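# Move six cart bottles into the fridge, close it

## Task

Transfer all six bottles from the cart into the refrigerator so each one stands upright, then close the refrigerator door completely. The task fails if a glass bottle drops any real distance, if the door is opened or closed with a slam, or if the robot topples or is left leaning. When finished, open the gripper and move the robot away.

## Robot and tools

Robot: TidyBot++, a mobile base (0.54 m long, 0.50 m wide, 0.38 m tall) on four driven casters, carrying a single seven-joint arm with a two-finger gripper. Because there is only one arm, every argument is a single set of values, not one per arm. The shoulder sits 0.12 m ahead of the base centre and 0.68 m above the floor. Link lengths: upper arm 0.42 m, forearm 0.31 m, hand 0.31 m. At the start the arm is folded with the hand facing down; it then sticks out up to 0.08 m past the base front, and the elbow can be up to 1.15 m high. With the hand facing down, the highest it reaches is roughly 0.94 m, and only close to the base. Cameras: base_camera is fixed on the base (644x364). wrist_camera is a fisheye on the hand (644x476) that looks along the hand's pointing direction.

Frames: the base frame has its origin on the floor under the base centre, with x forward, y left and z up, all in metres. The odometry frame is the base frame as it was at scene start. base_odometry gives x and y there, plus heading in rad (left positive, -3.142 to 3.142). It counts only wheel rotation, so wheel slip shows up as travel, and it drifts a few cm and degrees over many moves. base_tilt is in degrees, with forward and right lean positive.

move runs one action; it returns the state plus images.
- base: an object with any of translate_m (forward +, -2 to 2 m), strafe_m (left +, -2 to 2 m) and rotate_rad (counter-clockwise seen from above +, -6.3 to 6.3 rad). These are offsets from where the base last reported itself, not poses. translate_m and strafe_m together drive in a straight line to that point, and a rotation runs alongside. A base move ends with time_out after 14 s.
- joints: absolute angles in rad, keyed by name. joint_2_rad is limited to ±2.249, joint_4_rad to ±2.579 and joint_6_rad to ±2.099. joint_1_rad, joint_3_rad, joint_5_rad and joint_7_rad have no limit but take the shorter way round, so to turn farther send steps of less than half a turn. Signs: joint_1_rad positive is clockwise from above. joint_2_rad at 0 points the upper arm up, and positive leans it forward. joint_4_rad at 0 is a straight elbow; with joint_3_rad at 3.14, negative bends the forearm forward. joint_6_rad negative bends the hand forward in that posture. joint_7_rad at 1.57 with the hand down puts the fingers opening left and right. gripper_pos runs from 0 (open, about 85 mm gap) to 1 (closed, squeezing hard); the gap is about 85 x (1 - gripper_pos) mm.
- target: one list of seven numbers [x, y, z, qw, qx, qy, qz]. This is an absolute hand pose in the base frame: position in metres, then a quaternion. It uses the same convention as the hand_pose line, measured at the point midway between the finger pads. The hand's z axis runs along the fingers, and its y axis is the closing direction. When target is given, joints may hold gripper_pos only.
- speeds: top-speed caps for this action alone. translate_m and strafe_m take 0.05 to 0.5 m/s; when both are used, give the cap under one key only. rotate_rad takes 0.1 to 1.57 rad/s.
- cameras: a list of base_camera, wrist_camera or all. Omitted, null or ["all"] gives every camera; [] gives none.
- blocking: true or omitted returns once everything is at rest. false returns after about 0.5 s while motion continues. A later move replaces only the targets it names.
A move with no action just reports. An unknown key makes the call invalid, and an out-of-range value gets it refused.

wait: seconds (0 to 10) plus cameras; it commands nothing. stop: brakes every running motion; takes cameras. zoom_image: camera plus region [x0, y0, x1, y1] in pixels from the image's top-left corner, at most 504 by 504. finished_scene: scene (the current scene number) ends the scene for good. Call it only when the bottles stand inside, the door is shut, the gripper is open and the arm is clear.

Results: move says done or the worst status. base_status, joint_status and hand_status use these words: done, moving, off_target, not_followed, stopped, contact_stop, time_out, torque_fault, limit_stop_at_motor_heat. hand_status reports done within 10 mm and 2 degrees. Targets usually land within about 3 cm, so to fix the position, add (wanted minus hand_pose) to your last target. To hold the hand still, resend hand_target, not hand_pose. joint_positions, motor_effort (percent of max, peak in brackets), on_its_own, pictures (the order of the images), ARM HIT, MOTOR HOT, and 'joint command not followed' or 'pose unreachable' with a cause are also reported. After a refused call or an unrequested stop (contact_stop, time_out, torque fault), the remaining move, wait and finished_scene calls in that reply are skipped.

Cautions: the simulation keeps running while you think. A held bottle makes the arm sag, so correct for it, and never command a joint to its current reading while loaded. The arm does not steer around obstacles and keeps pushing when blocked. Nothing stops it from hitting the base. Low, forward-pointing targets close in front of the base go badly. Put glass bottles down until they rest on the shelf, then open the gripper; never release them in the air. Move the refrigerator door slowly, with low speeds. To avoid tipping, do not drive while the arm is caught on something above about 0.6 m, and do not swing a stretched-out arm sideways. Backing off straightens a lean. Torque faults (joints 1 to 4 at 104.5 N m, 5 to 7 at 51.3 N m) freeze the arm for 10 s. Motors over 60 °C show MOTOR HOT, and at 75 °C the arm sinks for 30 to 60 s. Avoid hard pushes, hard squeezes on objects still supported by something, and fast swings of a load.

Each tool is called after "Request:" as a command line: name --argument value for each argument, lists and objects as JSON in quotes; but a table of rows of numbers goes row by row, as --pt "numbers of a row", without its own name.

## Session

Request:
move

Scene clock: 0.00 s.
base_odometry: x=+0.000 y=+0.000 heading=+0.000
base_tilt: forward=-0.7 right=-0.2
base_status: not commanded
joint_positions: joint_1_rad=+0.036 joint_2_rad=-0.325 joint_3_rad=+3.185 joint_4_rad=-2.548 joint_5_rad=-0.014 joint_6_rad=-0.850 joint_7_rad=+1.603 gripper_pos=+0.000
joint_status: not commanded
motor_effort: joint_1_rad=+0 joint_2_rad=-2 joint_3_rad=+2 joint_4_rad=+12 joint_5_rad=-1 joint_6_rad=+1 joint_7_rad=+0
hand_pose: x=+0.2566 y=-0.0046 z=+0.5795 quat_wxyz=(-0.010, +0.999, -0.027, +0.035) (m; base frame)
hand_target: x=+0.2560 y=-0.0045 z=+0.5792 quat_wxyz=(-0.010, +0.999, -0.027, +0.034) (m; base frame)
hand_status: not commanded
pictures: base_camera, wrist_camera
camera_calibration:
wrist_camera: T_world_to_cam=[[-0.0133032, -0.999726, 0.0192554, -0.0199541], [-0.995292, 0.0113903, -0.096251, 0.371005], [0.0960053, -0.0204452, -0.995171, 0.686431], [0, 0, 0, 1]] pos_world=[0.303092, -0.0101403, 0.71921]

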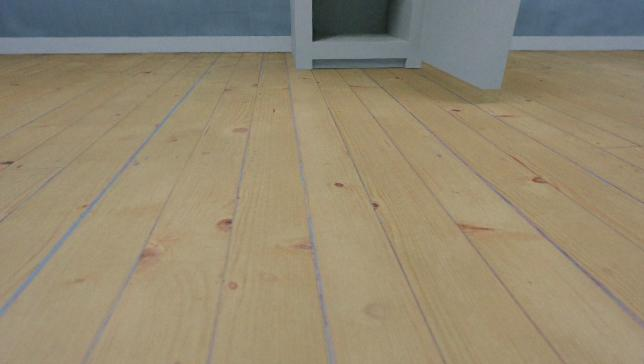

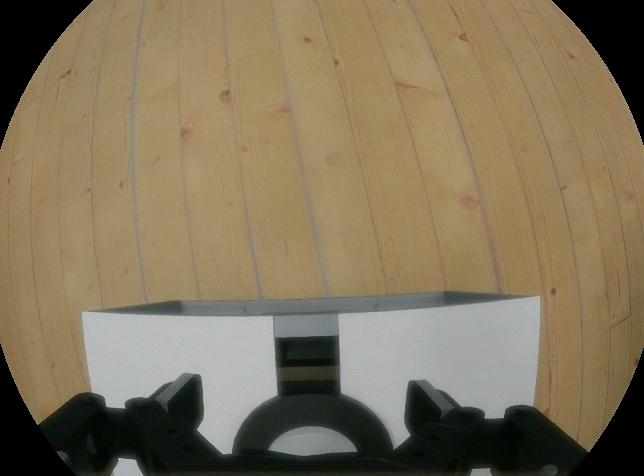

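Request:
move --joints '{"joint_1_rad": 0.0, "joint_2_rad": -0.8, "joint_3_rad": 3.1416, "joint_4_rad": -2.2, "joint_5_rad": 0.0, "joint_6_rad": -0.5, "joint_7_rad": 1.5708, "gripper_pos": 0.0}'

Scene clock: 8.93 s.
move: done
base_odometry: x=+0.000 y=+0.000 heading=+0.000
base_tilt: forward=-0.7 right=-0.2
base_status: not commanded
joint_positions: joint_1_rad=+0.021 joint_2_rad=-0.781 joint_3_rad=+3.156 joint_4_rad=-2.236 joint_5_rad=-0.014 joint_6_rad=-0.546 joint_7_rad=+1.603 gripper_pos=+0.000
joint_status: all done
motor_effort: joint_1_rad=+0(1) joint_2_rad=+5(6) joint_3_rad=+2(3) joint_4_rad=+19(20) joint_5_rad=-1(2) joint_6_rad=+8(9) joint_7_rad=+1(1)
hand_pose: x=+0.4181 y=-0.0079 z=+0.8875 quat_wxyz=(+0.006, +0.842, -0.006, +0.540) (m; base frame)
hand_target: x=+0.4215 y=+0.0013 z=+0.9277 quat_wxyz=(+0.000, +0.813, +0.000, +0.582) (m; base frame)
hand_status: not commanded
pictures: base_camera, wrist_camera
camera_calibration:
wrist_camera: T_world_to_cam=[[-0.0336495, -0.997617, 0.060225, -0.0548683], [-0.393126, -0.0421897, -0.918516, 1.039], [0.918869, -0.0545836, -0.39077, 0.0966708], [0, 0, 0, 1]] pos_world=[0.317784, -0.00562599, 0.995417]

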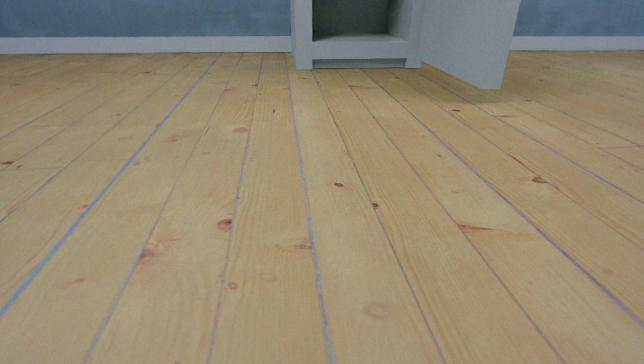

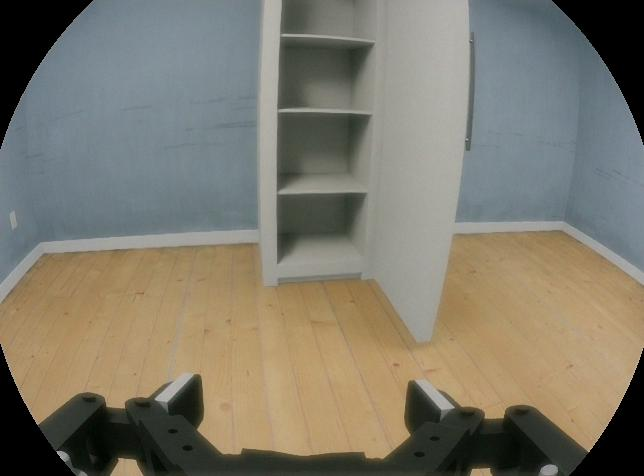

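Request:
zoom_image --camera "base_camera" --region '[280, 20, 530, 110]'

Request:
zoom_image --camera "wrist_camera" --region '[240, 0, 500, 200]'

Request:
zoom_image --camera "wrist_camera" --region '[240, 180, 500, 380]'

Scaled by 2.016.

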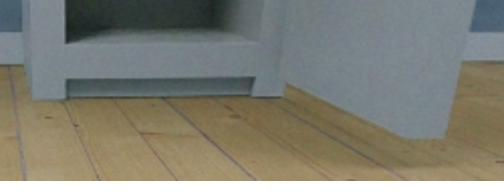

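Scaled by 1.938.

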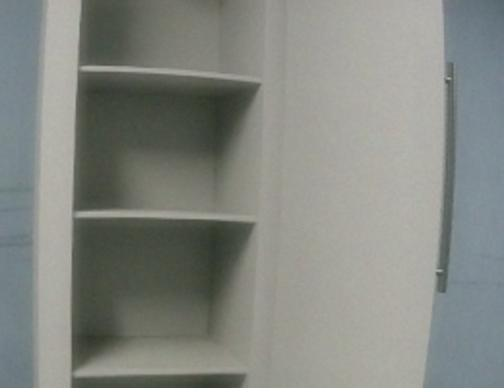

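Scaled by 1.938.

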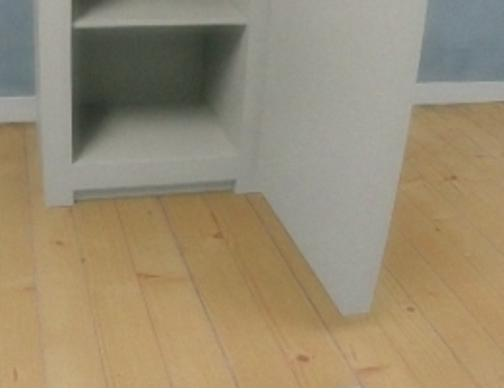

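Request:
move --base '{"rotate_rad": -1.5}' --speeds '{"rotate_rad": 1.2}' --joints '{"joint_1_rad": -0.01, "joint_3_rad": 3.12, "joint_7_rad": 1.5}'

Scene clock: 81.77 s.
move: done
base_odometry: x=+0.000 y=+0.000 heading=-1.499
base_tilt: forward=-0.7 right=-0.2
base_status: done
joint_positions: joint_1_rad=+0.004 joint_2_rad=-0.781 joint_3_rad=+3.127 joint_4_rad=-2.236 joint_5_rad=-0.014 joint_6_rad=-0.539 joint_7_rad=+1.542 gripper_pos=+0.000
joint_status: all done
motor_effort: joint_1_rad=+0(2) joint_2_rad=+4(5) joint_3_rad=+2(4) joint_4_rad=+19(20) joint_5_rad=-1(1) joint_6_rad=+9(9) joint_7_rad=+0(1)
hand_pose: x=+0.4187 y=+0.0078 z=+0.8890 quat_wxyz=(-0.011, +0.840, -0.009, +0.543) (m; base frame)
hand_target: x=+0.4212 y=+0.0127 z=+0.9275 quat_wxyz=(-0.022, +0.813, -0.014, +0.581) (m; base frame)
hand_status: not commanded
pictures: base_camera, wrist_camera
camera_calibration:
wrist_camera: T_world_to_cam=[[-0.0211782, -0.999439, 0.0259275, -0.0140324], [-0.3867, -0.0157262, -0.922071, 1.0416], [0.921962, -0.029554, -0.386151, 0.0919543], [0, 0, 0, 1]] pos_world=[0.317714, 0.00507355, 0.996306]

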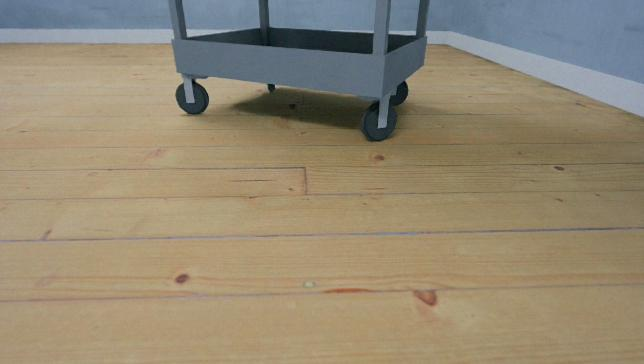

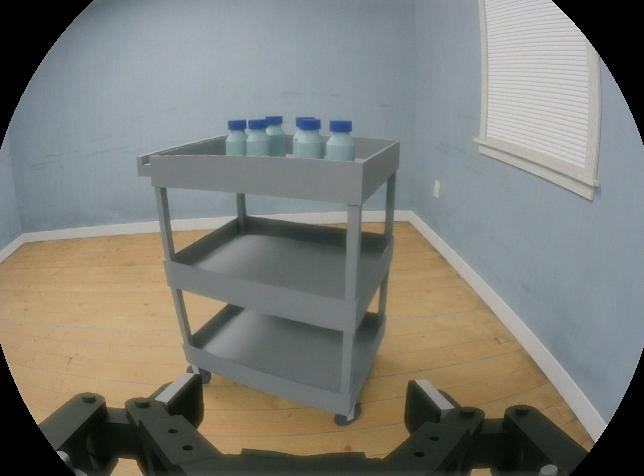

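Request:
zoom_image --camera "wrist_camera" --region '[130, 100, 410, 220]'

Request:
zoom_image --camera "base_camera" --region '[160, 0, 440, 150]'

Scaled by 1.800.

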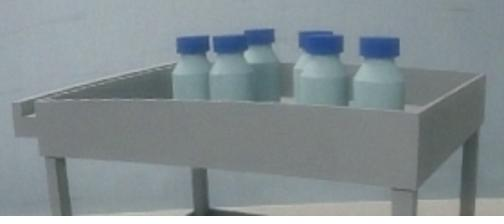

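Scaled by 1.800.

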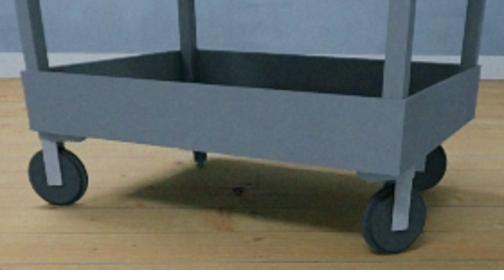

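Request:
zoom_image --camera "wrist_camera" --region '[220, 105, 300, 165]'

Request:
zoom_image --camera "wrist_camera" --region '[285, 105, 365, 165]'

Scaled by 6.300.

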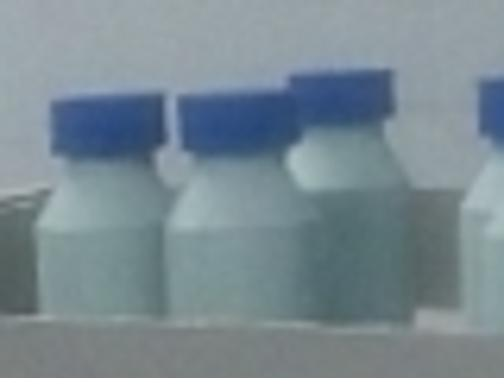

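Scaled by 6.300.

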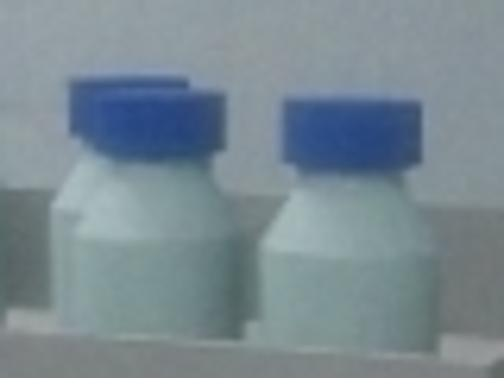

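Request:
move --base '{"translate_m": 0.46, "strafe_m": -0.427, "rotate_rad": 0.469}' --speeds '{"translate_m": 0.4, "rotate_rad": 0.4}' --joints '{"joint_1_rad": 0.0, "joint_2_rad": -0.19, "joint_4_rad": -1.998, "joint_6_rad": -0.136, "gripper_pos": 0.0}'

Scene clock: 260.27 s.
move: done
base_odometry: x=-0.393 y=-0.489 heading=-1.029
base_tilt: forward=-0.7 right=-0.2
base_status: done
joint_positions: joint_1_rad=+0.004 joint_2_rad=-0.209 joint_3_rad=+3.123 joint_4_rad=-2.037 joint_5_rad=-0.014 joint_6_rad=-0.177 joint_7_rad=+1.542 gripper_pos=+0.000
joint_status: all done
motor_effort: joint_1_rad=+0(2) joint_2_rad=-11(13) joint_3_rad=+1(3) joint_4_rad=+19(21) joint_5_rad=-1(1) joint_6_rad=+9(10) joint_7_rad=+0(1)
hand_pose: x=+0.6180 y=+0.0099 z=+0.8827 quat_wxyz=(-0.015, +0.843, -0.010, +0.538) (m; base frame)
hand_target: x=+0.6345 y=+0.0132 z=+0.9075 quat_wxyz=(-0.024, +0.826, -0.019, +0.563) (m; base frame)
hand_status: not commanded
pictures: base_camera, wrist_camera
camera_calibration:
wrist_camera: T_world_to_cam=[[-0.0187397, -0.999627, 0.0198795, -0.00371271], [-0.396282, -0.0108285, -0.918065, 1.11518], [0.917938, -0.0250822, -0.395931, -0.0830458], [0, 0, 0, 1]] pos_world=[0.518088, 0.0062815, 0.991004]

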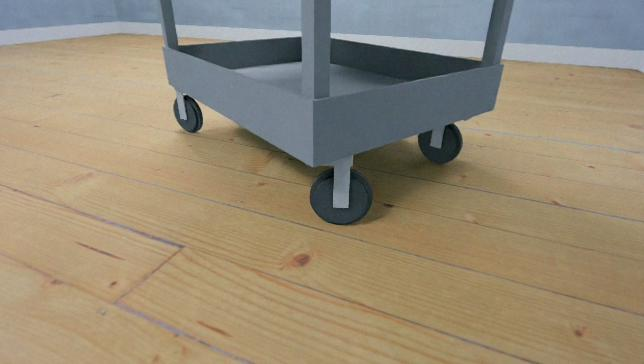

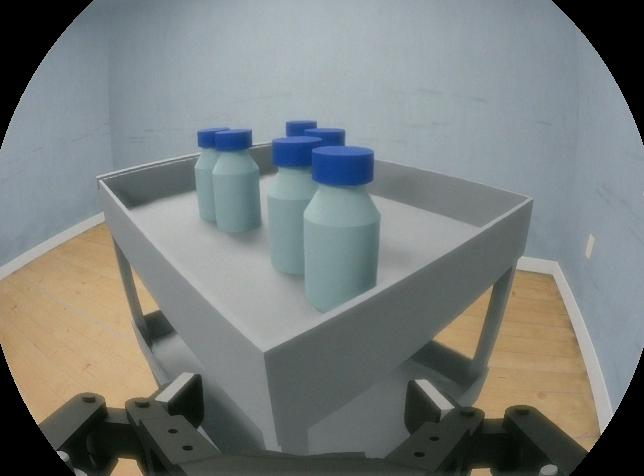

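Request:
move --joints '{"joint_4_rad": -1.926}'

Request:
zoom_image --camera "wrist_camera" --region '[180, 80, 400, 240]'

Scene clock: 280.27 s.
move: done
base_odometry: x=-0.393 y=-0.489 heading=-1.029
base_tilt: forward=-0.7 right=-0.2
base_status: not commanded
joint_positions: joint_1_rad=+0.004 joint_2_rad=-0.209 joint_3_rad=+3.123 joint_4_rad=-1.956 joint_5_rad=-0.014 joint_6_rad=-0.169 joint_7_rad=+1.542 gripper_pos=+0.000
joint_status: all done
motor_effort: joint_1_rad=+0(1) joint_2_rad=-12(13) joint_3_rad=+2(2) joint_4_rad=+19(20) joint_5_rad=-1(1) joint_6_rad=+9(9) joint_7_rad=+0(1)
hand_pose: x=+0.6337 y=+0.0103 z=+0.9325 quat_wxyz=(-0.016, +0.818, -0.010, +0.575) (m; base frame)
hand_target: x=+0.6465 y=+0.0136 z=+0.9508 quat_wxyz=(-0.026, +0.805, -0.019, +0.592) (m; base frame)
hand_status: not commanded
pictures: base_camera, wrist_camera
camera_calibration:
wrist_camera: T_world_to_cam=[[-0.0201224, -0.999654, 0.0169684, -0.000437635], [-0.31451, -0.00978119, -0.949204, 1.14439], [0.949041, -0.024437, -0.314204, -0.173729], [0, 0, 0, 1]] pos_world=[0.524788, 0.00651058, 1.03168]

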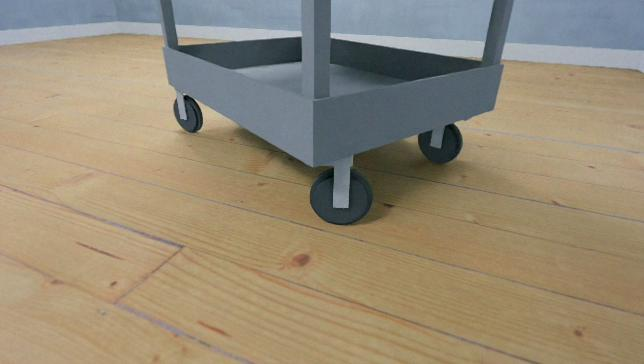

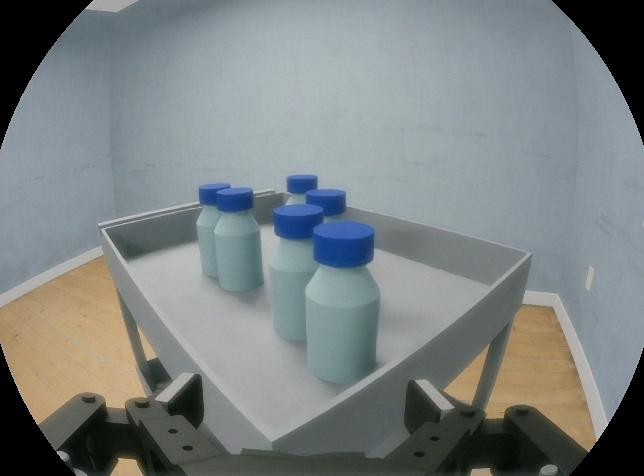

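Scaled by 2.291.

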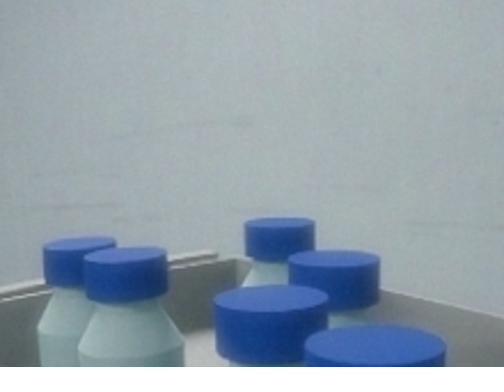

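Request:
zoom_image --camera "wrist_camera" --region '[260, 170, 390, 280]'

Request:
zoom_image --camera "wrist_camera" --region '[190, 160, 330, 220]'

Scaled by 3.877.

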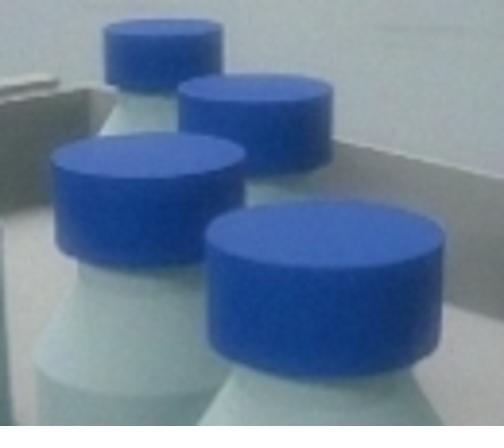

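Scaled by 3.600.

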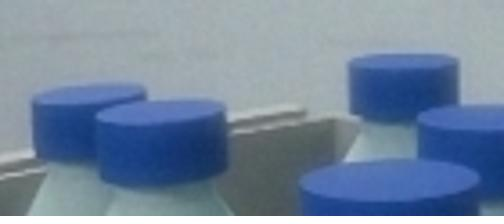

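Request:
move --base '{"translate_m": 0.211, "strafe_m": -0.03}' --speeds '{"translate_m": 0.25}'

Scene clock: 324.93 s.
move: done
base_odometry: x=-0.310 y=-0.686 heading=-1.030
base_tilt: forward=-0.7 right=-0.2
base_status: done
joint_positions: joint_1_rad=+0.004 joint_2_rad=-0.203 joint_3_rad=+3.123 joint_4_rad=-1.956 joint_5_rad=-0.014 joint_6_rad=-0.169 joint_7_rad=+1.542 gripper_pos=+0.000
joint_status: not commanded
motor_effort: joint_1_rad=+1(1) joint_2_rad=-12(15) joint_3_rad=+1(3) joint_4_rad=+19(20) joint_5_rad=-1(1) joint_6_rad=+9(10) joint_7_rad=+1(1)
hand_pose: x=+0.6354 y=+0.0103 z=+0.9294 quat_wxyz=(-0.016, +0.820, -0.010, +0.572) (m; base frame)
hand_target: x=+0.6465 y=+0.0136 z=+0.9508 quat_wxyz=(-0.026, +0.805, -0.019, +0.592) (m; base frame)
hand_status: not commanded
pictures: base_camera, wrist_camera
camera_calibration:
wrist_camera: T_world_to_cam=[[-0.0200221, -0.999654, 0.0170613, -0.000507546], [-0.320215, -0.00975407, -0.947295, 1.14376], [0.947133, -0.0244301, -0.319908, -0.169744], [0, 0, 0, 1]] pos_world=[0.527009, 0.00650208, 1.02918]

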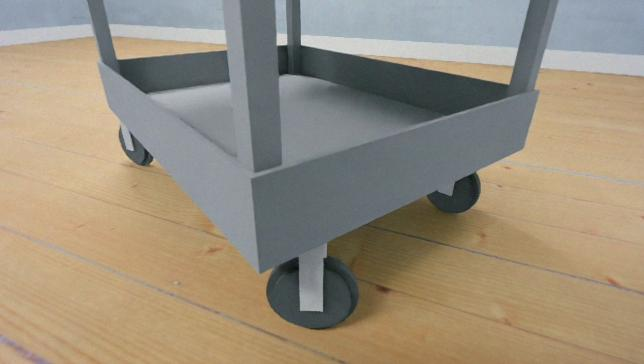

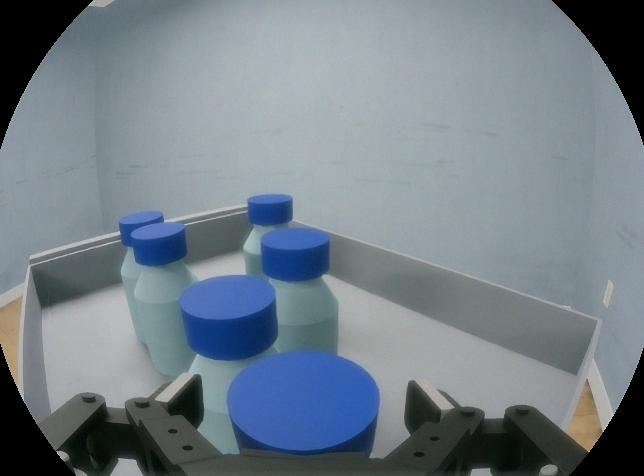

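Request:
move --base '{"translate_m": -0.007}' --speeds '{"translate_m": 0.1}' --cameras '[]'

Request:
move --joints '{"gripper_pos": 0.53}'

Scene clock: 339.10 s.
move: done
base_odometry: x=-0.314 y=-0.680 heading=-1.030
base_tilt: forward=-0.7 right=-0.2
base_status: done
joint_positions: joint_1_rad=+0.004 joint_2_rad=-0.201 joint_3_rad=+3.123 joint_4_rad=-1.956 joint_5_rad=-0.014 joint_6_rad=-0.169 joint_7_rad=+1.542 gripper_pos=+0.000
joint_status: not commanded
motor_effort: joint_1_rad=+0(1) joint_2_rad=-12(15) joint_3_rad=+1(3) joint_4_rad=+19(20) joint_5_rad=-1(1) joint_6_rad=+9(9) joint_7_rad=+0(1)
hand_pose: x=+0.6358 y=+0.0103 z=+0.9284 quat_wxyz=(-0.016, +0.820, -0.010, +0.571) (m; base frame)
hand_target: x=+0.6465 y=+0.0136 z=+0.9508 quat_wxyz=(-0.026, +0.805, -0.019, +0.592) (m; base frame)
hand_status: not commanded
pictures: none
No camera images: "cameras" was empty.

Scene clock: 339.93 s.
move: off_target
base_odometry: x=-0.314 y=-0.680 heading=-1.030
base_tilt: forward=-0.7 right=-0.2
base_status: not commanded
joint_positions: joint_1_rad=+0.004 joint_2_rad=-0.201 joint_3_rad=+3.124 joint_4_rad=-1.956 joint_5_rad=-0.014 joint_6_rad=-0.168 joint_7_rad=+1.542 gripper_pos=+0.426
joint_status: gripper_pos off_target (ended at +0.426, target +0.530)
motor_effort: joint_1_rad=-1(2) joint_2_rad=-12(13) joint_3_rad=+1(2) joint_4_rad=+19(21) joint_5_rad=-2(2) joint_6_rad=+9(10) joint_7_rad=+0(1)
hand_pose: x=+0.6360 y=+0.0100 z=+0.9289 quat_wxyz=(-0.016, +0.820, -0.010, +0.572) (m; base frame)
hand_target: x=+0.6465 y=+0.0136 z=+0.9508 quat_wxyz=(-0.026, +0.805, -0.019, +0.592) (m; base frame)
hand_status: not commanded
pictures: base_camera, wrist_camera
camera_calibration:
wrist_camera: T_world_to_cam=[[-0.0204795, -0.999646, 0.0169709, -0.000372821], [-0.320833, -0.00950582, -0.947088, 1.1437], [0.946914, -0.0248407, -0.320525, -0.169763], [0, 0, 0, 1]] pos_world=[0.52768, 0.00628207, 1.02878]

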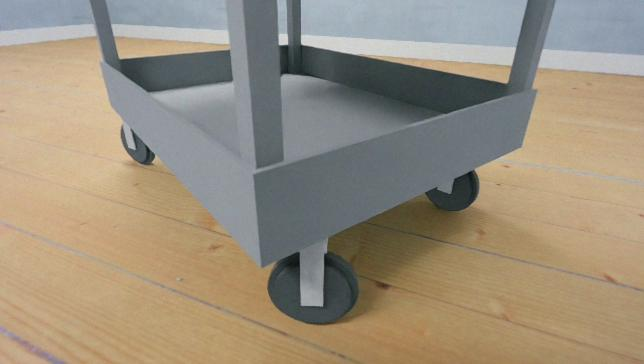

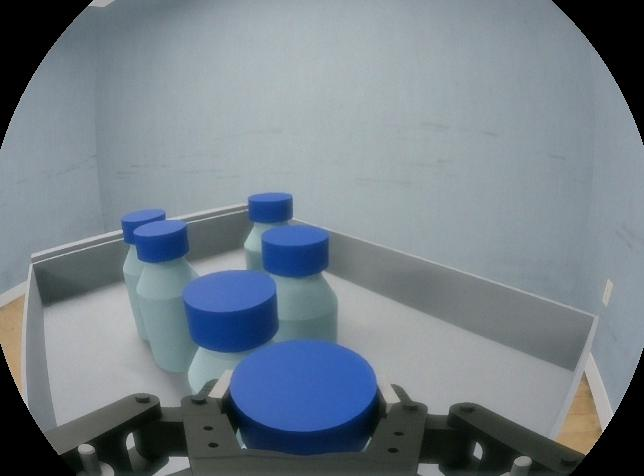

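Request:
move --joints '{"joint_2_rad": -0.27, "joint_4_rad": -1.66, "joint_6_rad": -0.51}'

Scene clock: 344.83 s.
move: done
base_odometry: x=-0.314 y=-0.680 heading=-1.030
base_tilt: forward=-0.7 right=-0.2
base_status: not commanded
joint_positions: joint_1_rad=+0.004 joint_2_rad=-0.213 joint_3_rad=+3.124 joint_4_rad=-1.718 joint_5_rad=-0.014 joint_6_rad=-0.476 joint_7_rad=+1.542 gripper_pos=+0.426
joint_status: all done
motor_effort: joint_1_rad=+0(1) joint_2_rad=-15(16) joint_3_rad=+2(2) joint_4_rad=+23(24) joint_5_rad=-1(2) joint_6_rad=+12(14) joint_7_rad=+0(1)
hand_pose: x=+0.6288 y=+0.0114 z=+0.9893 quat_wxyz=(-0.016, +0.836, -0.009, +0.548) (m; base frame)
hand_target: x=+0.6102 y=+0.0137 z=+1.0431 quat_wxyz=(-0.024, +0.813, -0.019, +0.581) (m; base frame)
hand_status: not commanded
pictures: base_camera, wrist_camera
camera_calibration:
wrist_camera: T_world_to_cam=[[-0.0154144, -0.999705, 0.0187611, -0.0050725], [-0.375222, -0.0116086, -0.926862, 1.21283], [0.926807, -0.0213266, -0.374932, -0.0771923], [0, 0, 0, 1]] pos_world=[0.526544, 0.00736194, 1.09528]

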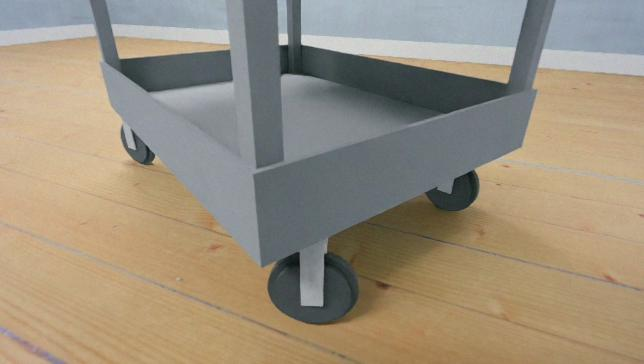

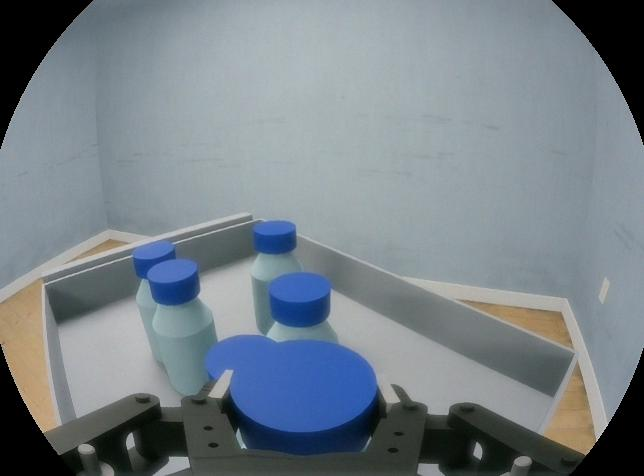

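Request:
move --joints '{"joint_2_rad": -0.22, "joint_4_rad": -1.34, "joint_6_rad": -0.82}'

Scene clock: 351.57 s.
move: done
base_odometry: x=-0.314 y=-0.680 heading=-1.030
base_tilt: forward=-0.7 right=-0.2
base_status: not commanded
joint_positions: joint_1_rad=+0.004 joint_2_rad=-0.213 joint_3_rad=+3.124 joint_4_rad=-1.398 joint_5_rad=-0.014 joint_6_rad=-0.786 joint_7_rad=+1.542 gripper_pos=+0.426
joint_status: all done
motor_effort: joint_1_rad=+0(1) joint_2_rad=-14(17) joint_3_rad=+1(2) joint_4_rad=+21(24) joint_5_rad=-1(1) joint_6_rad=+12(13) joint_7_rad=+1(1)
hand_pose: x=+0.6076 y=+0.0126 z=+1.0898 quat_wxyz=(-0.017, +0.834, -0.007, +0.552) (m; base frame)
hand_target: x=+0.6000 y=+0.0135 z=+1.1170 quat_wxyz=(-0.024, +0.825, -0.019, +0.565) (m; base frame)
hand_status: not commanded
pictures: base_camera, wrist_camera
camera_calibration:
wrist_camera: T_world_to_cam=[[-0.0113604, -0.999746, 0.0194549, -0.00932861], [-0.365812, -0.0139522, -0.930584, 1.29643], [0.930619, -0.0176887, -0.365561, -0.0324119], [0, 0, 0, 1]] pos_world=[0.504308, 0.00818856, 1.19477]

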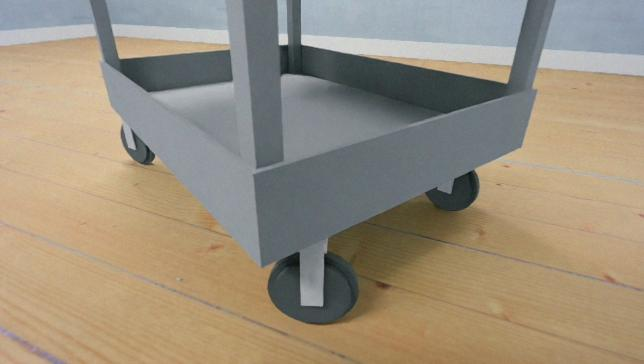

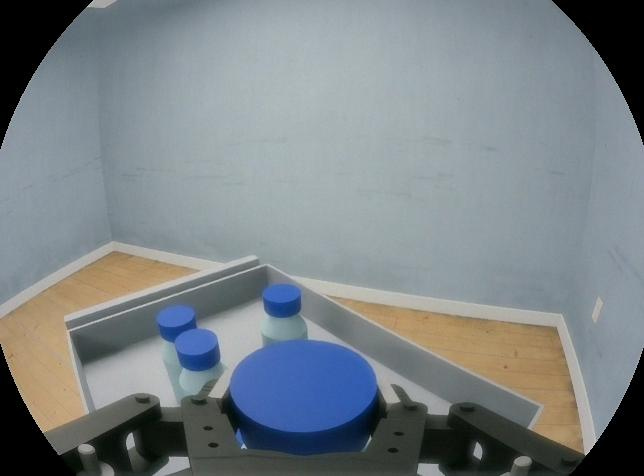

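Request:
move --base '{"translate_m": 0.281, "strafe_m": 1.609, "rotate_rad": 1.15}' --speeds '{"strafe_m": 0.45, "rotate_rad": 0.8}' --joints '{"joint_1_rad": 0.0, "joint_2_rad": -0.22, "joint_4_rad": -1.255, "joint_6_rad": -0.82}'

Scene clock: 371.83 s.
move: done
base_odometry: x=+1.210 y=-0.092 heading=+0.122
base_tilt: forward=-0.7 right=-0.2
base_status: done
joint_positions: joint_1_rad=+0.004 joint_2_rad=-0.209 joint_3_rad=+3.121 joint_4_rad=-1.308 joint_5_rad=-0.014 joint_6_rad=-0.795 joint_7_rad=+1.542 gripper_pos=+0.426
joint_status: all done
motor_effort: joint_1_rad=+0(3) joint_2_rad=-13(17) joint_3_rad=+1(4) joint_4_rad=+21(23) joint_5_rad=-1(3) joint_6_rad=+13(14) joint_7_rad=+0(1)
hand_pose: x=+0.6067 y=+0.0140 z=+1.1374 quat_wxyz=(-0.018, +0.812, -0.005, +0.584) (m; base frame)
hand_target: x=+0.5959 y=+0.0137 z=+1.1655 quat_wxyz=(-0.026, +0.800, -0.018, +0.599) (m; base frame)
hand_status: not commanded
pictures: base_camera, wrist_camera
camera_calibration:
wrist_camera: T_world_to_cam=[[-0.0102499, -0.999784, 0.0180764, -0.00793507], [-0.292678, -0.0142861, -0.956104, 1.32502], [0.956156, -0.0150905, -0.292468, -0.112755], [0, 0, 0, 1]] pos_world=[0.495535, 0.00929448, 1.23402]

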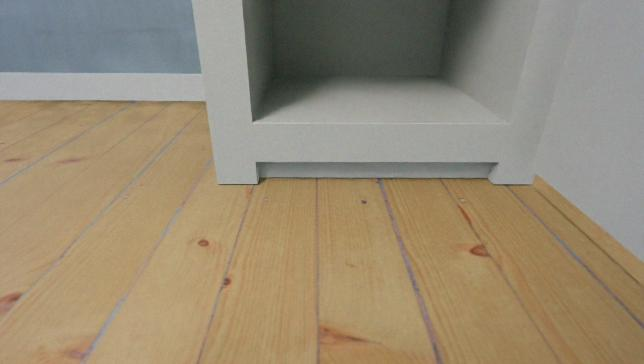

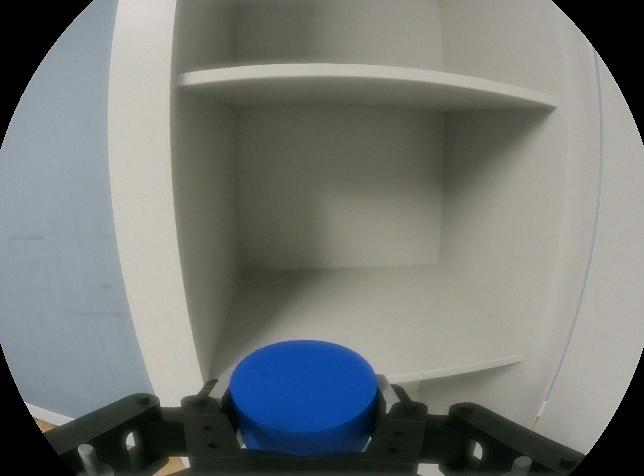

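Request:
zoom_image --camera "base_camera" --region '[200, 110, 380, 200]'

Request:
zoom_image --camera "base_camera" --region '[420, 110, 600, 200]'

Request:
zoom_image --camera "wrist_camera" --region '[110, 40, 610, 420]'

Scaled by 2.800.

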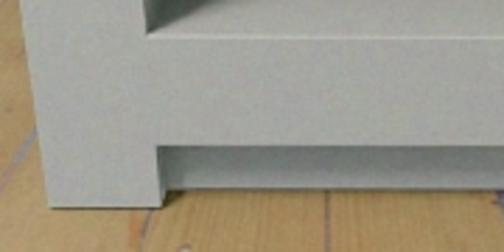

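Scaled by 2.800.

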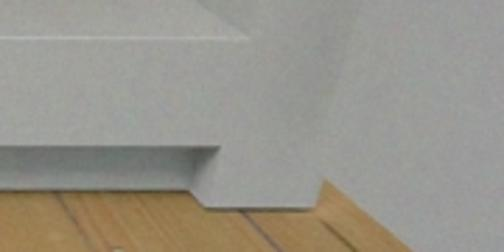

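Scaled by 1.008.

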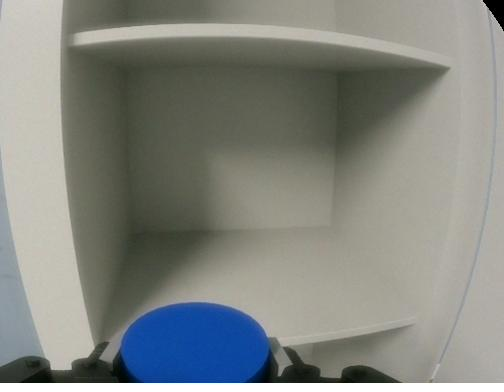

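Request:
move --base '{"translate_m": 0.298, "strafe_m": -0.019, "rotate_rad": 0.05}' --speeds '{"translate_m": 0.3, "rotate_rad": 0.15}' --joints '{"joint_1_rad": 0.293, "joint_2_rad": 0.31, "joint_4_rad": -0.776, "joint_6_rad": -0.725}'

Scene clock: 472.97 s.
move: off_target
base_odometry: x=+1.508 y=-0.074 heading=+0.173
base_tilt: forward=-0.7 right=-0.2
base_status: done
joint_positions: joint_1_rad=+0.277 joint_2_rad=+0.342 joint_3_rad=+3.118 joint_4_rad=-0.837 joint_5_rad=-0.014 joint_6_rad=-0.784 joint_7_rad=+1.542 gripper_pos=+0.426
joint_status: joint_4_rad off_target (ended at -0.837, target -0.776); the others done
motor_effort: joint_1_rad=+0(3) joint_2_rad=-33(39) joint_3_rad=+1(4) joint_4_rad=+21(24) joint_5_rad=-1(2) joint_6_rad=+12(14) joint_7_rad=+0(1)
hand_pose: x=+0.8150 y=-0.1800 z=+1.0793 quat_wxyz=(+0.053, +0.823, -0.121, +0.553) (m; base frame)
hand_target: x=+0.8010 y=-0.1924 z=+1.1551 quat_wxyz=(+0.060, +0.775, -0.136, +0.614) (m; base frame)
hand_status: not commanded
pictures: base_camera, wrist_camera
camera_calibration:
wrist_camera: T_world_to_cam=[[-0.276427, -0.961004, 0.00776485, 0.0362367], [-0.346453, 0.0921123, -0.933534, 1.36629], [0.896414, -0.260744, -0.358405, -0.256208], [0, 0, 0, 1]] pos_world=[0.713039, -0.157833, 1.18337]

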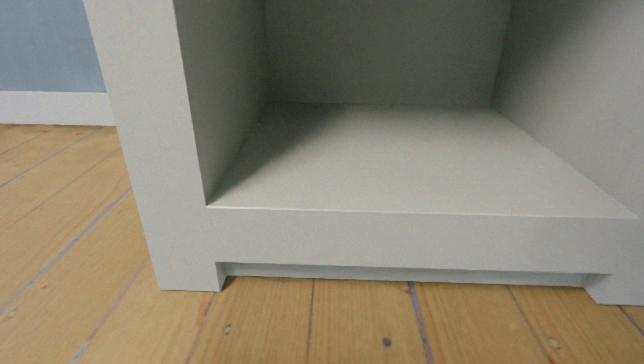

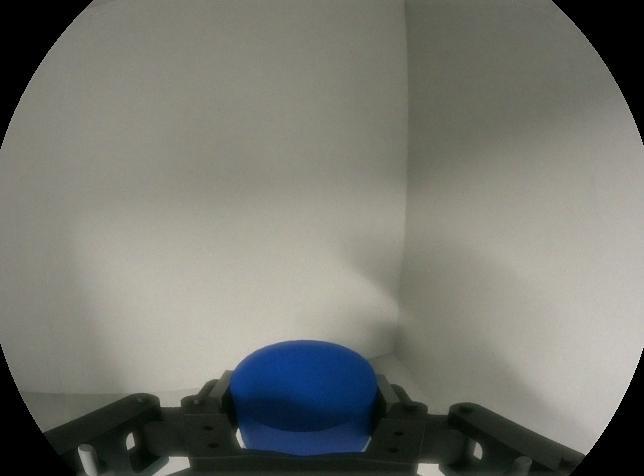

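Request:
move --joints '{"joint_4_rad": -0.94, "joint_6_rad": -0.635}' --cameras '["wrist_camera"]'

Scene clock: 494.87 s.
move: done
base_odometry: x=+1.508 y=-0.074 heading=+0.173
base_tilt: forward=-0.7 right=-0.2
base_status: not commanded
joint_positions: joint_1_rad=+0.277 joint_2_rad=+0.342 joint_3_rad=+3.118 joint_4_rad=-0.914 joint_5_rad=-0.014 joint_6_rad=-0.690 joint_7_rad=+1.542 gripper_pos=+0.426
joint_status: all done
motor_effort: joint_1_rad=+1(1) joint_2_rad=-29(35) joint_3_rad=+1(1) joint_4_rad=+20(24) joint_5_rad=-1(1) joint_6_rad=+11(13) joint_7_rad=+0(1)
hand_pose: x=+0.8250 y=-0.1828 z=+1.0619 quat_wxyz=(+0.054, +0.817, -0.121, +0.561) (m; base frame)
hand_target: x=+0.8145 y=-0.1957 z=+1.0856 quat_wxyz=(+0.057, +0.797, -0.140, +0.585) (m; base frame)
hand_status: not commanded
pictures: wrist_camera
camera_calibration:
wrist_camera: T_world_to_cam=[[-0.277879, -0.960592, 0.00683902, 0.0387232], [-0.32973, 0.0886921, -0.9399, 1.34618], [0.902254, -0.263433, -0.341381, -0.295578], [0, 0, 0, 1]] pos_world=[0.721323, -0.160063, 1.16411]

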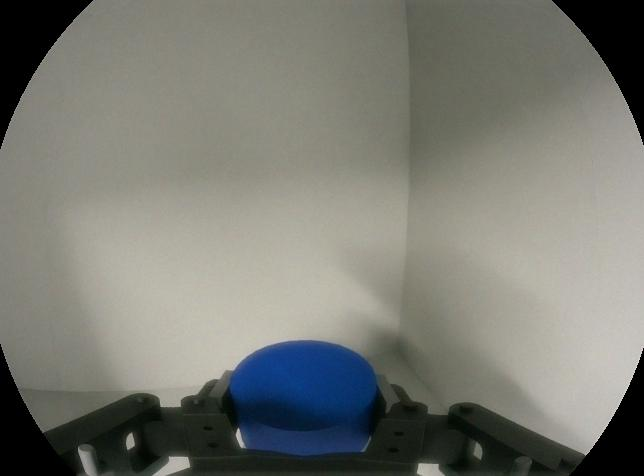

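Request:
move --joints '{"joint_4_rad": -0.98, "joint_6_rad": -0.605}' --cameras '["wrist_camera"]'

Scene clock: 498.27 s.
move: done
base_odometry: x=+1.508 y=-0.074 heading=+0.173
base_tilt: forward=-0.7 right=-0.2
base_status: not commanded
joint_positions: joint_1_rad=+0.277 joint_2_rad=+0.340 joint_3_rad=+3.118 joint_4_rad=-0.940 joint_5_rad=-0.014 joint_6_rad=-0.643 joint_7_rad=+1.542 gripper_pos=+0.426
joint_status: all done
motor_effort: joint_1_rad=+0(1) joint_2_rad=-26(30) joint_3_rad=+1(2) joint_4_rad=+18(21) joint_5_rad=-1(2) joint_6_rad=+10(12) joint_7_rad=+0(0)
hand_pose: x=+0.8289 y=-0.1840 z=+1.0615 quat_wxyz=(+0.055, +0.811, -0.120, +0.570) (m; base frame)
hand_target: x=+0.8171 y=-0.1963 z=+1.0706 quat_wxyz=(+0.056, +0.800, -0.141, +0.581) (m; base frame)
hand_status: not commanded
pictures: wrist_camera
camera_calibration:
wrist_camera: T_world_to_cam=[[-0.278792, -0.960332, 0.00607605, 0.0402971], [-0.309115, 0.0837449, -0.94733, 1.33709], [0.909243, -0.265986, -0.320201, -0.328265], [0, 0, 0, 1]] pos_world=[0.723023, -0.16059, 1.16131]

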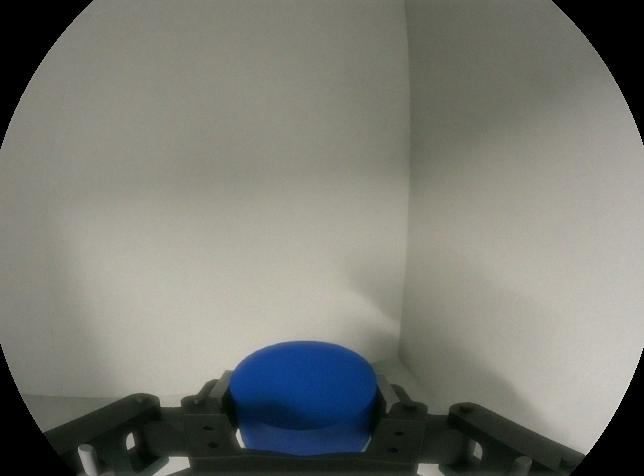

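Request:
move --joints '{"joint_4_rad": -1.0}' --cameras '["wrist_camera"]'

Scene clock: 504.40 s.
move: done
base_odometry: x=+1.508 y=-0.074 heading=+0.173
base_tilt: forward=-0.7 right=-0.2
base_status: not commanded
joint_positions: joint_1_rad=+0.277 joint_2_rad=+0.335 joint_3_rad=+3.118 joint_4_rad=-0.951 joint_5_rad=-0.014 joint_6_rad=-0.634 joint_7_rad=+1.542 gripper_pos=+0.426
joint_status: all done
motor_effort: joint_1_rad=+1(1) joint_2_rad=-23(26) joint_3_rad=+1(1) joint_4_rad=+15(18) joint_5_rad=-1(2) joint_6_rad=+8(10) joint_7_rad=+0(0)
hand_pose: x=+0.8278 y=-0.1837 z=+1.0611 quat_wxyz=(+0.055, +0.810, -0.120, +0.571) (m; base frame)
hand_target: x=+0.8168 y=-0.1961 z=+1.0586 quat_wxyz=(+0.055, +0.805, -0.142, +0.573) (m; base frame)
hand_status: not commanded
pictures: wrist_camera
camera_calibration:
wrist_camera: T_world_to_cam=[[-0.278902, -0.9603, 0.00608067, 0.0404027], [-0.306799, 0.0831005, -0.94814, 1.33511], [0.909994, -0.266303, -0.317796, -0.330566], [0, 0, 0, 1]] pos_world=[0.721692, -0.16018, 1.16057]

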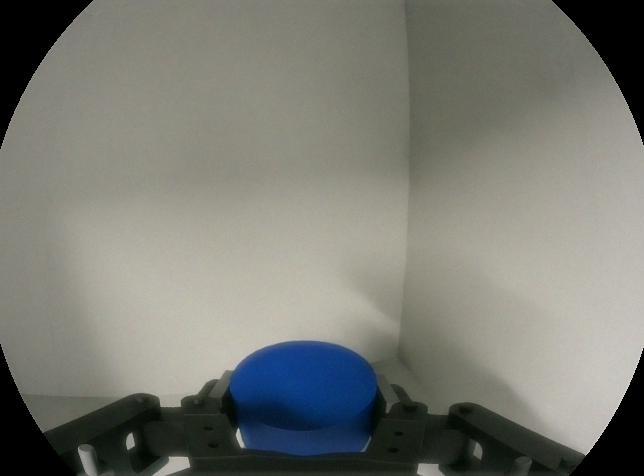

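Request:
move --joints '{"gripper_pos": 0.1}' --cameras '["wrist_camera"]'

Scene clock: 509.73 s.
move: done
base_odometry: x=+1.508 y=-0.074 heading=+0.173
base_tilt: forward=-0.7 right=-0.2
base_status: not commanded
joint_positions: joint_1_rad=+0.277 joint_2_rad=+0.335 joint_3_rad=+3.118 joint_4_rad=-0.966 joint_5_rad=-0.014 joint_6_rad=-0.634 joint_7_rad=+1.542 gripper_pos=+0.100
joint_status: all done
motor_effort: joint_1_rad=+0(2) joint_2_rad=-29(30) joint_3_rad=+1(2) joint_4_rad=+19(19) joint_5_rad=-1(1) joint_6_rad=+9(9) joint_7_rad=+0(1)
hand_pose: x=+0.8275 y=-0.1836 z=+1.0523 quat_wxyz=(+0.054, +0.815, -0.121, +0.565) (m; base frame)
hand_target: x=+0.8168 y=-0.1961 z=+1.0586 quat_wxyz=(+0.055, +0.805, -0.142, +0.573) (m; base frame)
hand_status: not commanded
pictures: wrist_camera
camera_calibration:
wrist_camera: T_world_to_cam=[[-0.278758, -0.960339, 0.00649126, 0.0399138], [-0.320386, 0.0866222, -0.943318, 1.33346], [0.905344, -0.265037, -0.331826, -0.314193], [0, 0, 0, 1]] pos_world=[0.722801, -0.16045, 1.15336]

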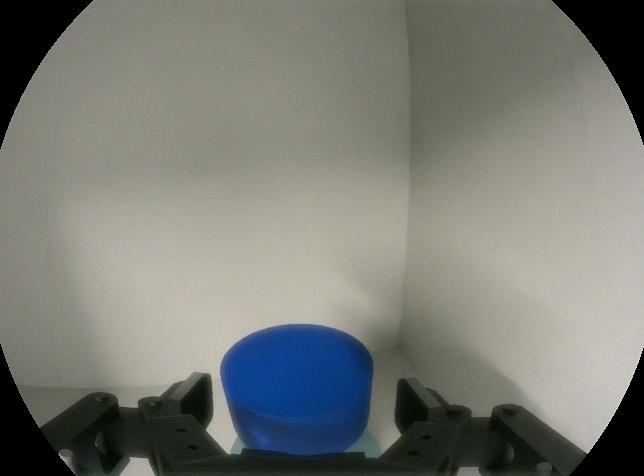

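Request:
move --base '{"translate_m": -0.289, "strafe_m": 0.082}' --speeds '{"translate_m": 0.3}'

Scene clock: 570.40 s.
move: done
base_odometry: x=+1.209 y=-0.043 heading=+0.173
base_tilt: forward=-0.7 right=-0.2
base_status: done
joint_positions: joint_1_rad=+0.281 joint_2_rad=+0.335 joint_3_rad=+3.118 joint_4_rad=-0.966 joint_5_rad=-0.014 joint_6_rad=-0.634 joint_7_rad=+1.542 gripper_pos=+0.100
joint_status: not commanded
motor_effort: joint_1_rad=+0(3) joint_2_rad=-28(35) joint_3_rad=+1(3) joint_4_rad=+19(21) joint_5_rad=-1(2) joint_6_rad=+9(10) joint_7_rad=+0(1)
hand_pose: x=+0.8267 y=-0.1861 z=+1.0525 quat_wxyz=(+0.055, +0.814, -0.122, +0.565) (m; base frame)
hand_target: x=+0.8168 y=-0.1961 z=+1.0586 quat_wxyz=(+0.055, +0.805, -0.142, +0.573) (m; base frame)
hand_status: not commanded
pictures: base_camera, wrist_camera
camera_calibration:
wrist_camera: T_world_to_cam=[[-0.282259, -0.959316, 0.00649254, 0.0403299], [-0.31977, 0.0877006, -0.943428, 1.33342], [0.904476, -0.268367, -0.331515, -0.314263], [0, 0, 0, 1]] pos_world=[0.722013, -0.16259, 1.15354]

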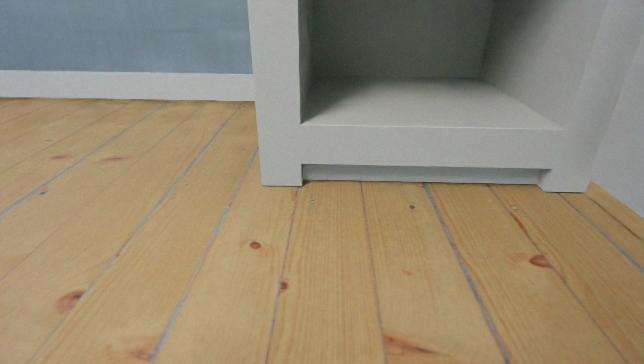

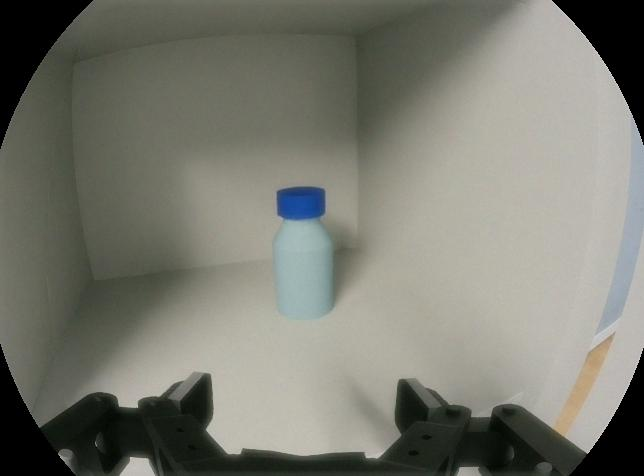

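Request:
move --cameras '["base_camera", "wrist_camera"]'

Scene clock: 607.87 s.
base_odometry: x=+1.209 y=-0.043 heading=+0.173
base_tilt: forward=-0.7 right=-0.2
base_status: done
joint_positions: joint_1_rad=+0.281 joint_2_rad=+0.335 joint_3_rad=+3.118 joint_4_rad=-0.966 joint_5_rad=-0.014 joint_6_rad=-0.634 joint_7_rad=+1.542 gripper_pos=+0.100
joint_status: not commanded
motor_effort: joint_1_rad=+0(3) joint_2_rad=-28(35) joint_3_rad=+1(3) joint_4_rad=+18(21) joint_5_rad=-1(2) joint_6_rad=+9(10) joint_7_rad=+0(1)
hand_pose: x=+0.8267 y=-0.1861 z=+1.0525 quat_wxyz=(+0.055, +0.814, -0.122, +0.565) (m; base frame)
hand_target: x=+0.8168 y=-0.1961 z=+1.0586 quat_wxyz=(+0.055, +0.805, -0.142, +0.573) (m; base frame)
hand_status: not commanded
pictures: base_camera, wrist_camera
camera_calibration:
wrist_camera: T_world_to_cam=[[-0.282259, -0.959316, 0.00649254, 0.0403299], [-0.31977, 0.0877006, -0.943428, 1.33342], [0.904476, -0.268367, -0.331515, -0.314263], [0, 0, 0, 1]] pos_world=[0.722013, -0.16259, 1.15354]

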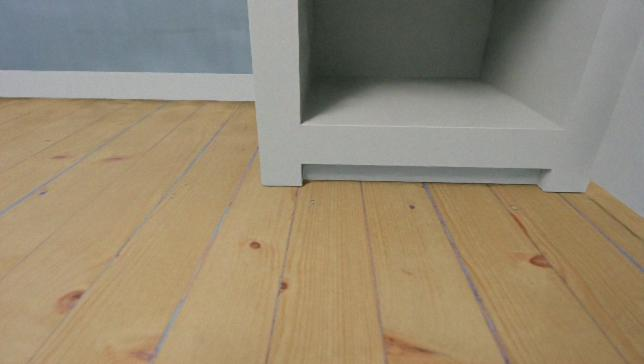

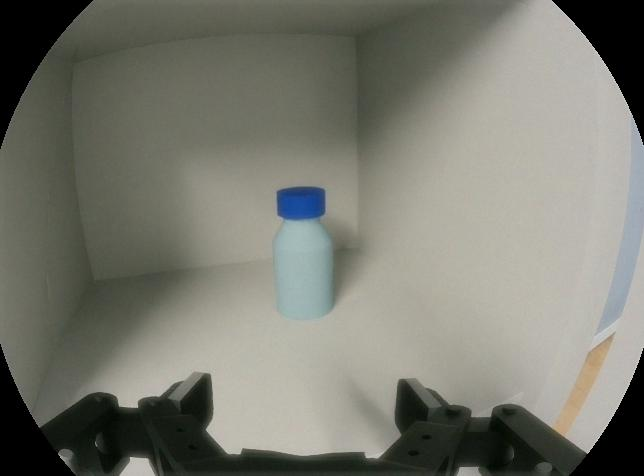

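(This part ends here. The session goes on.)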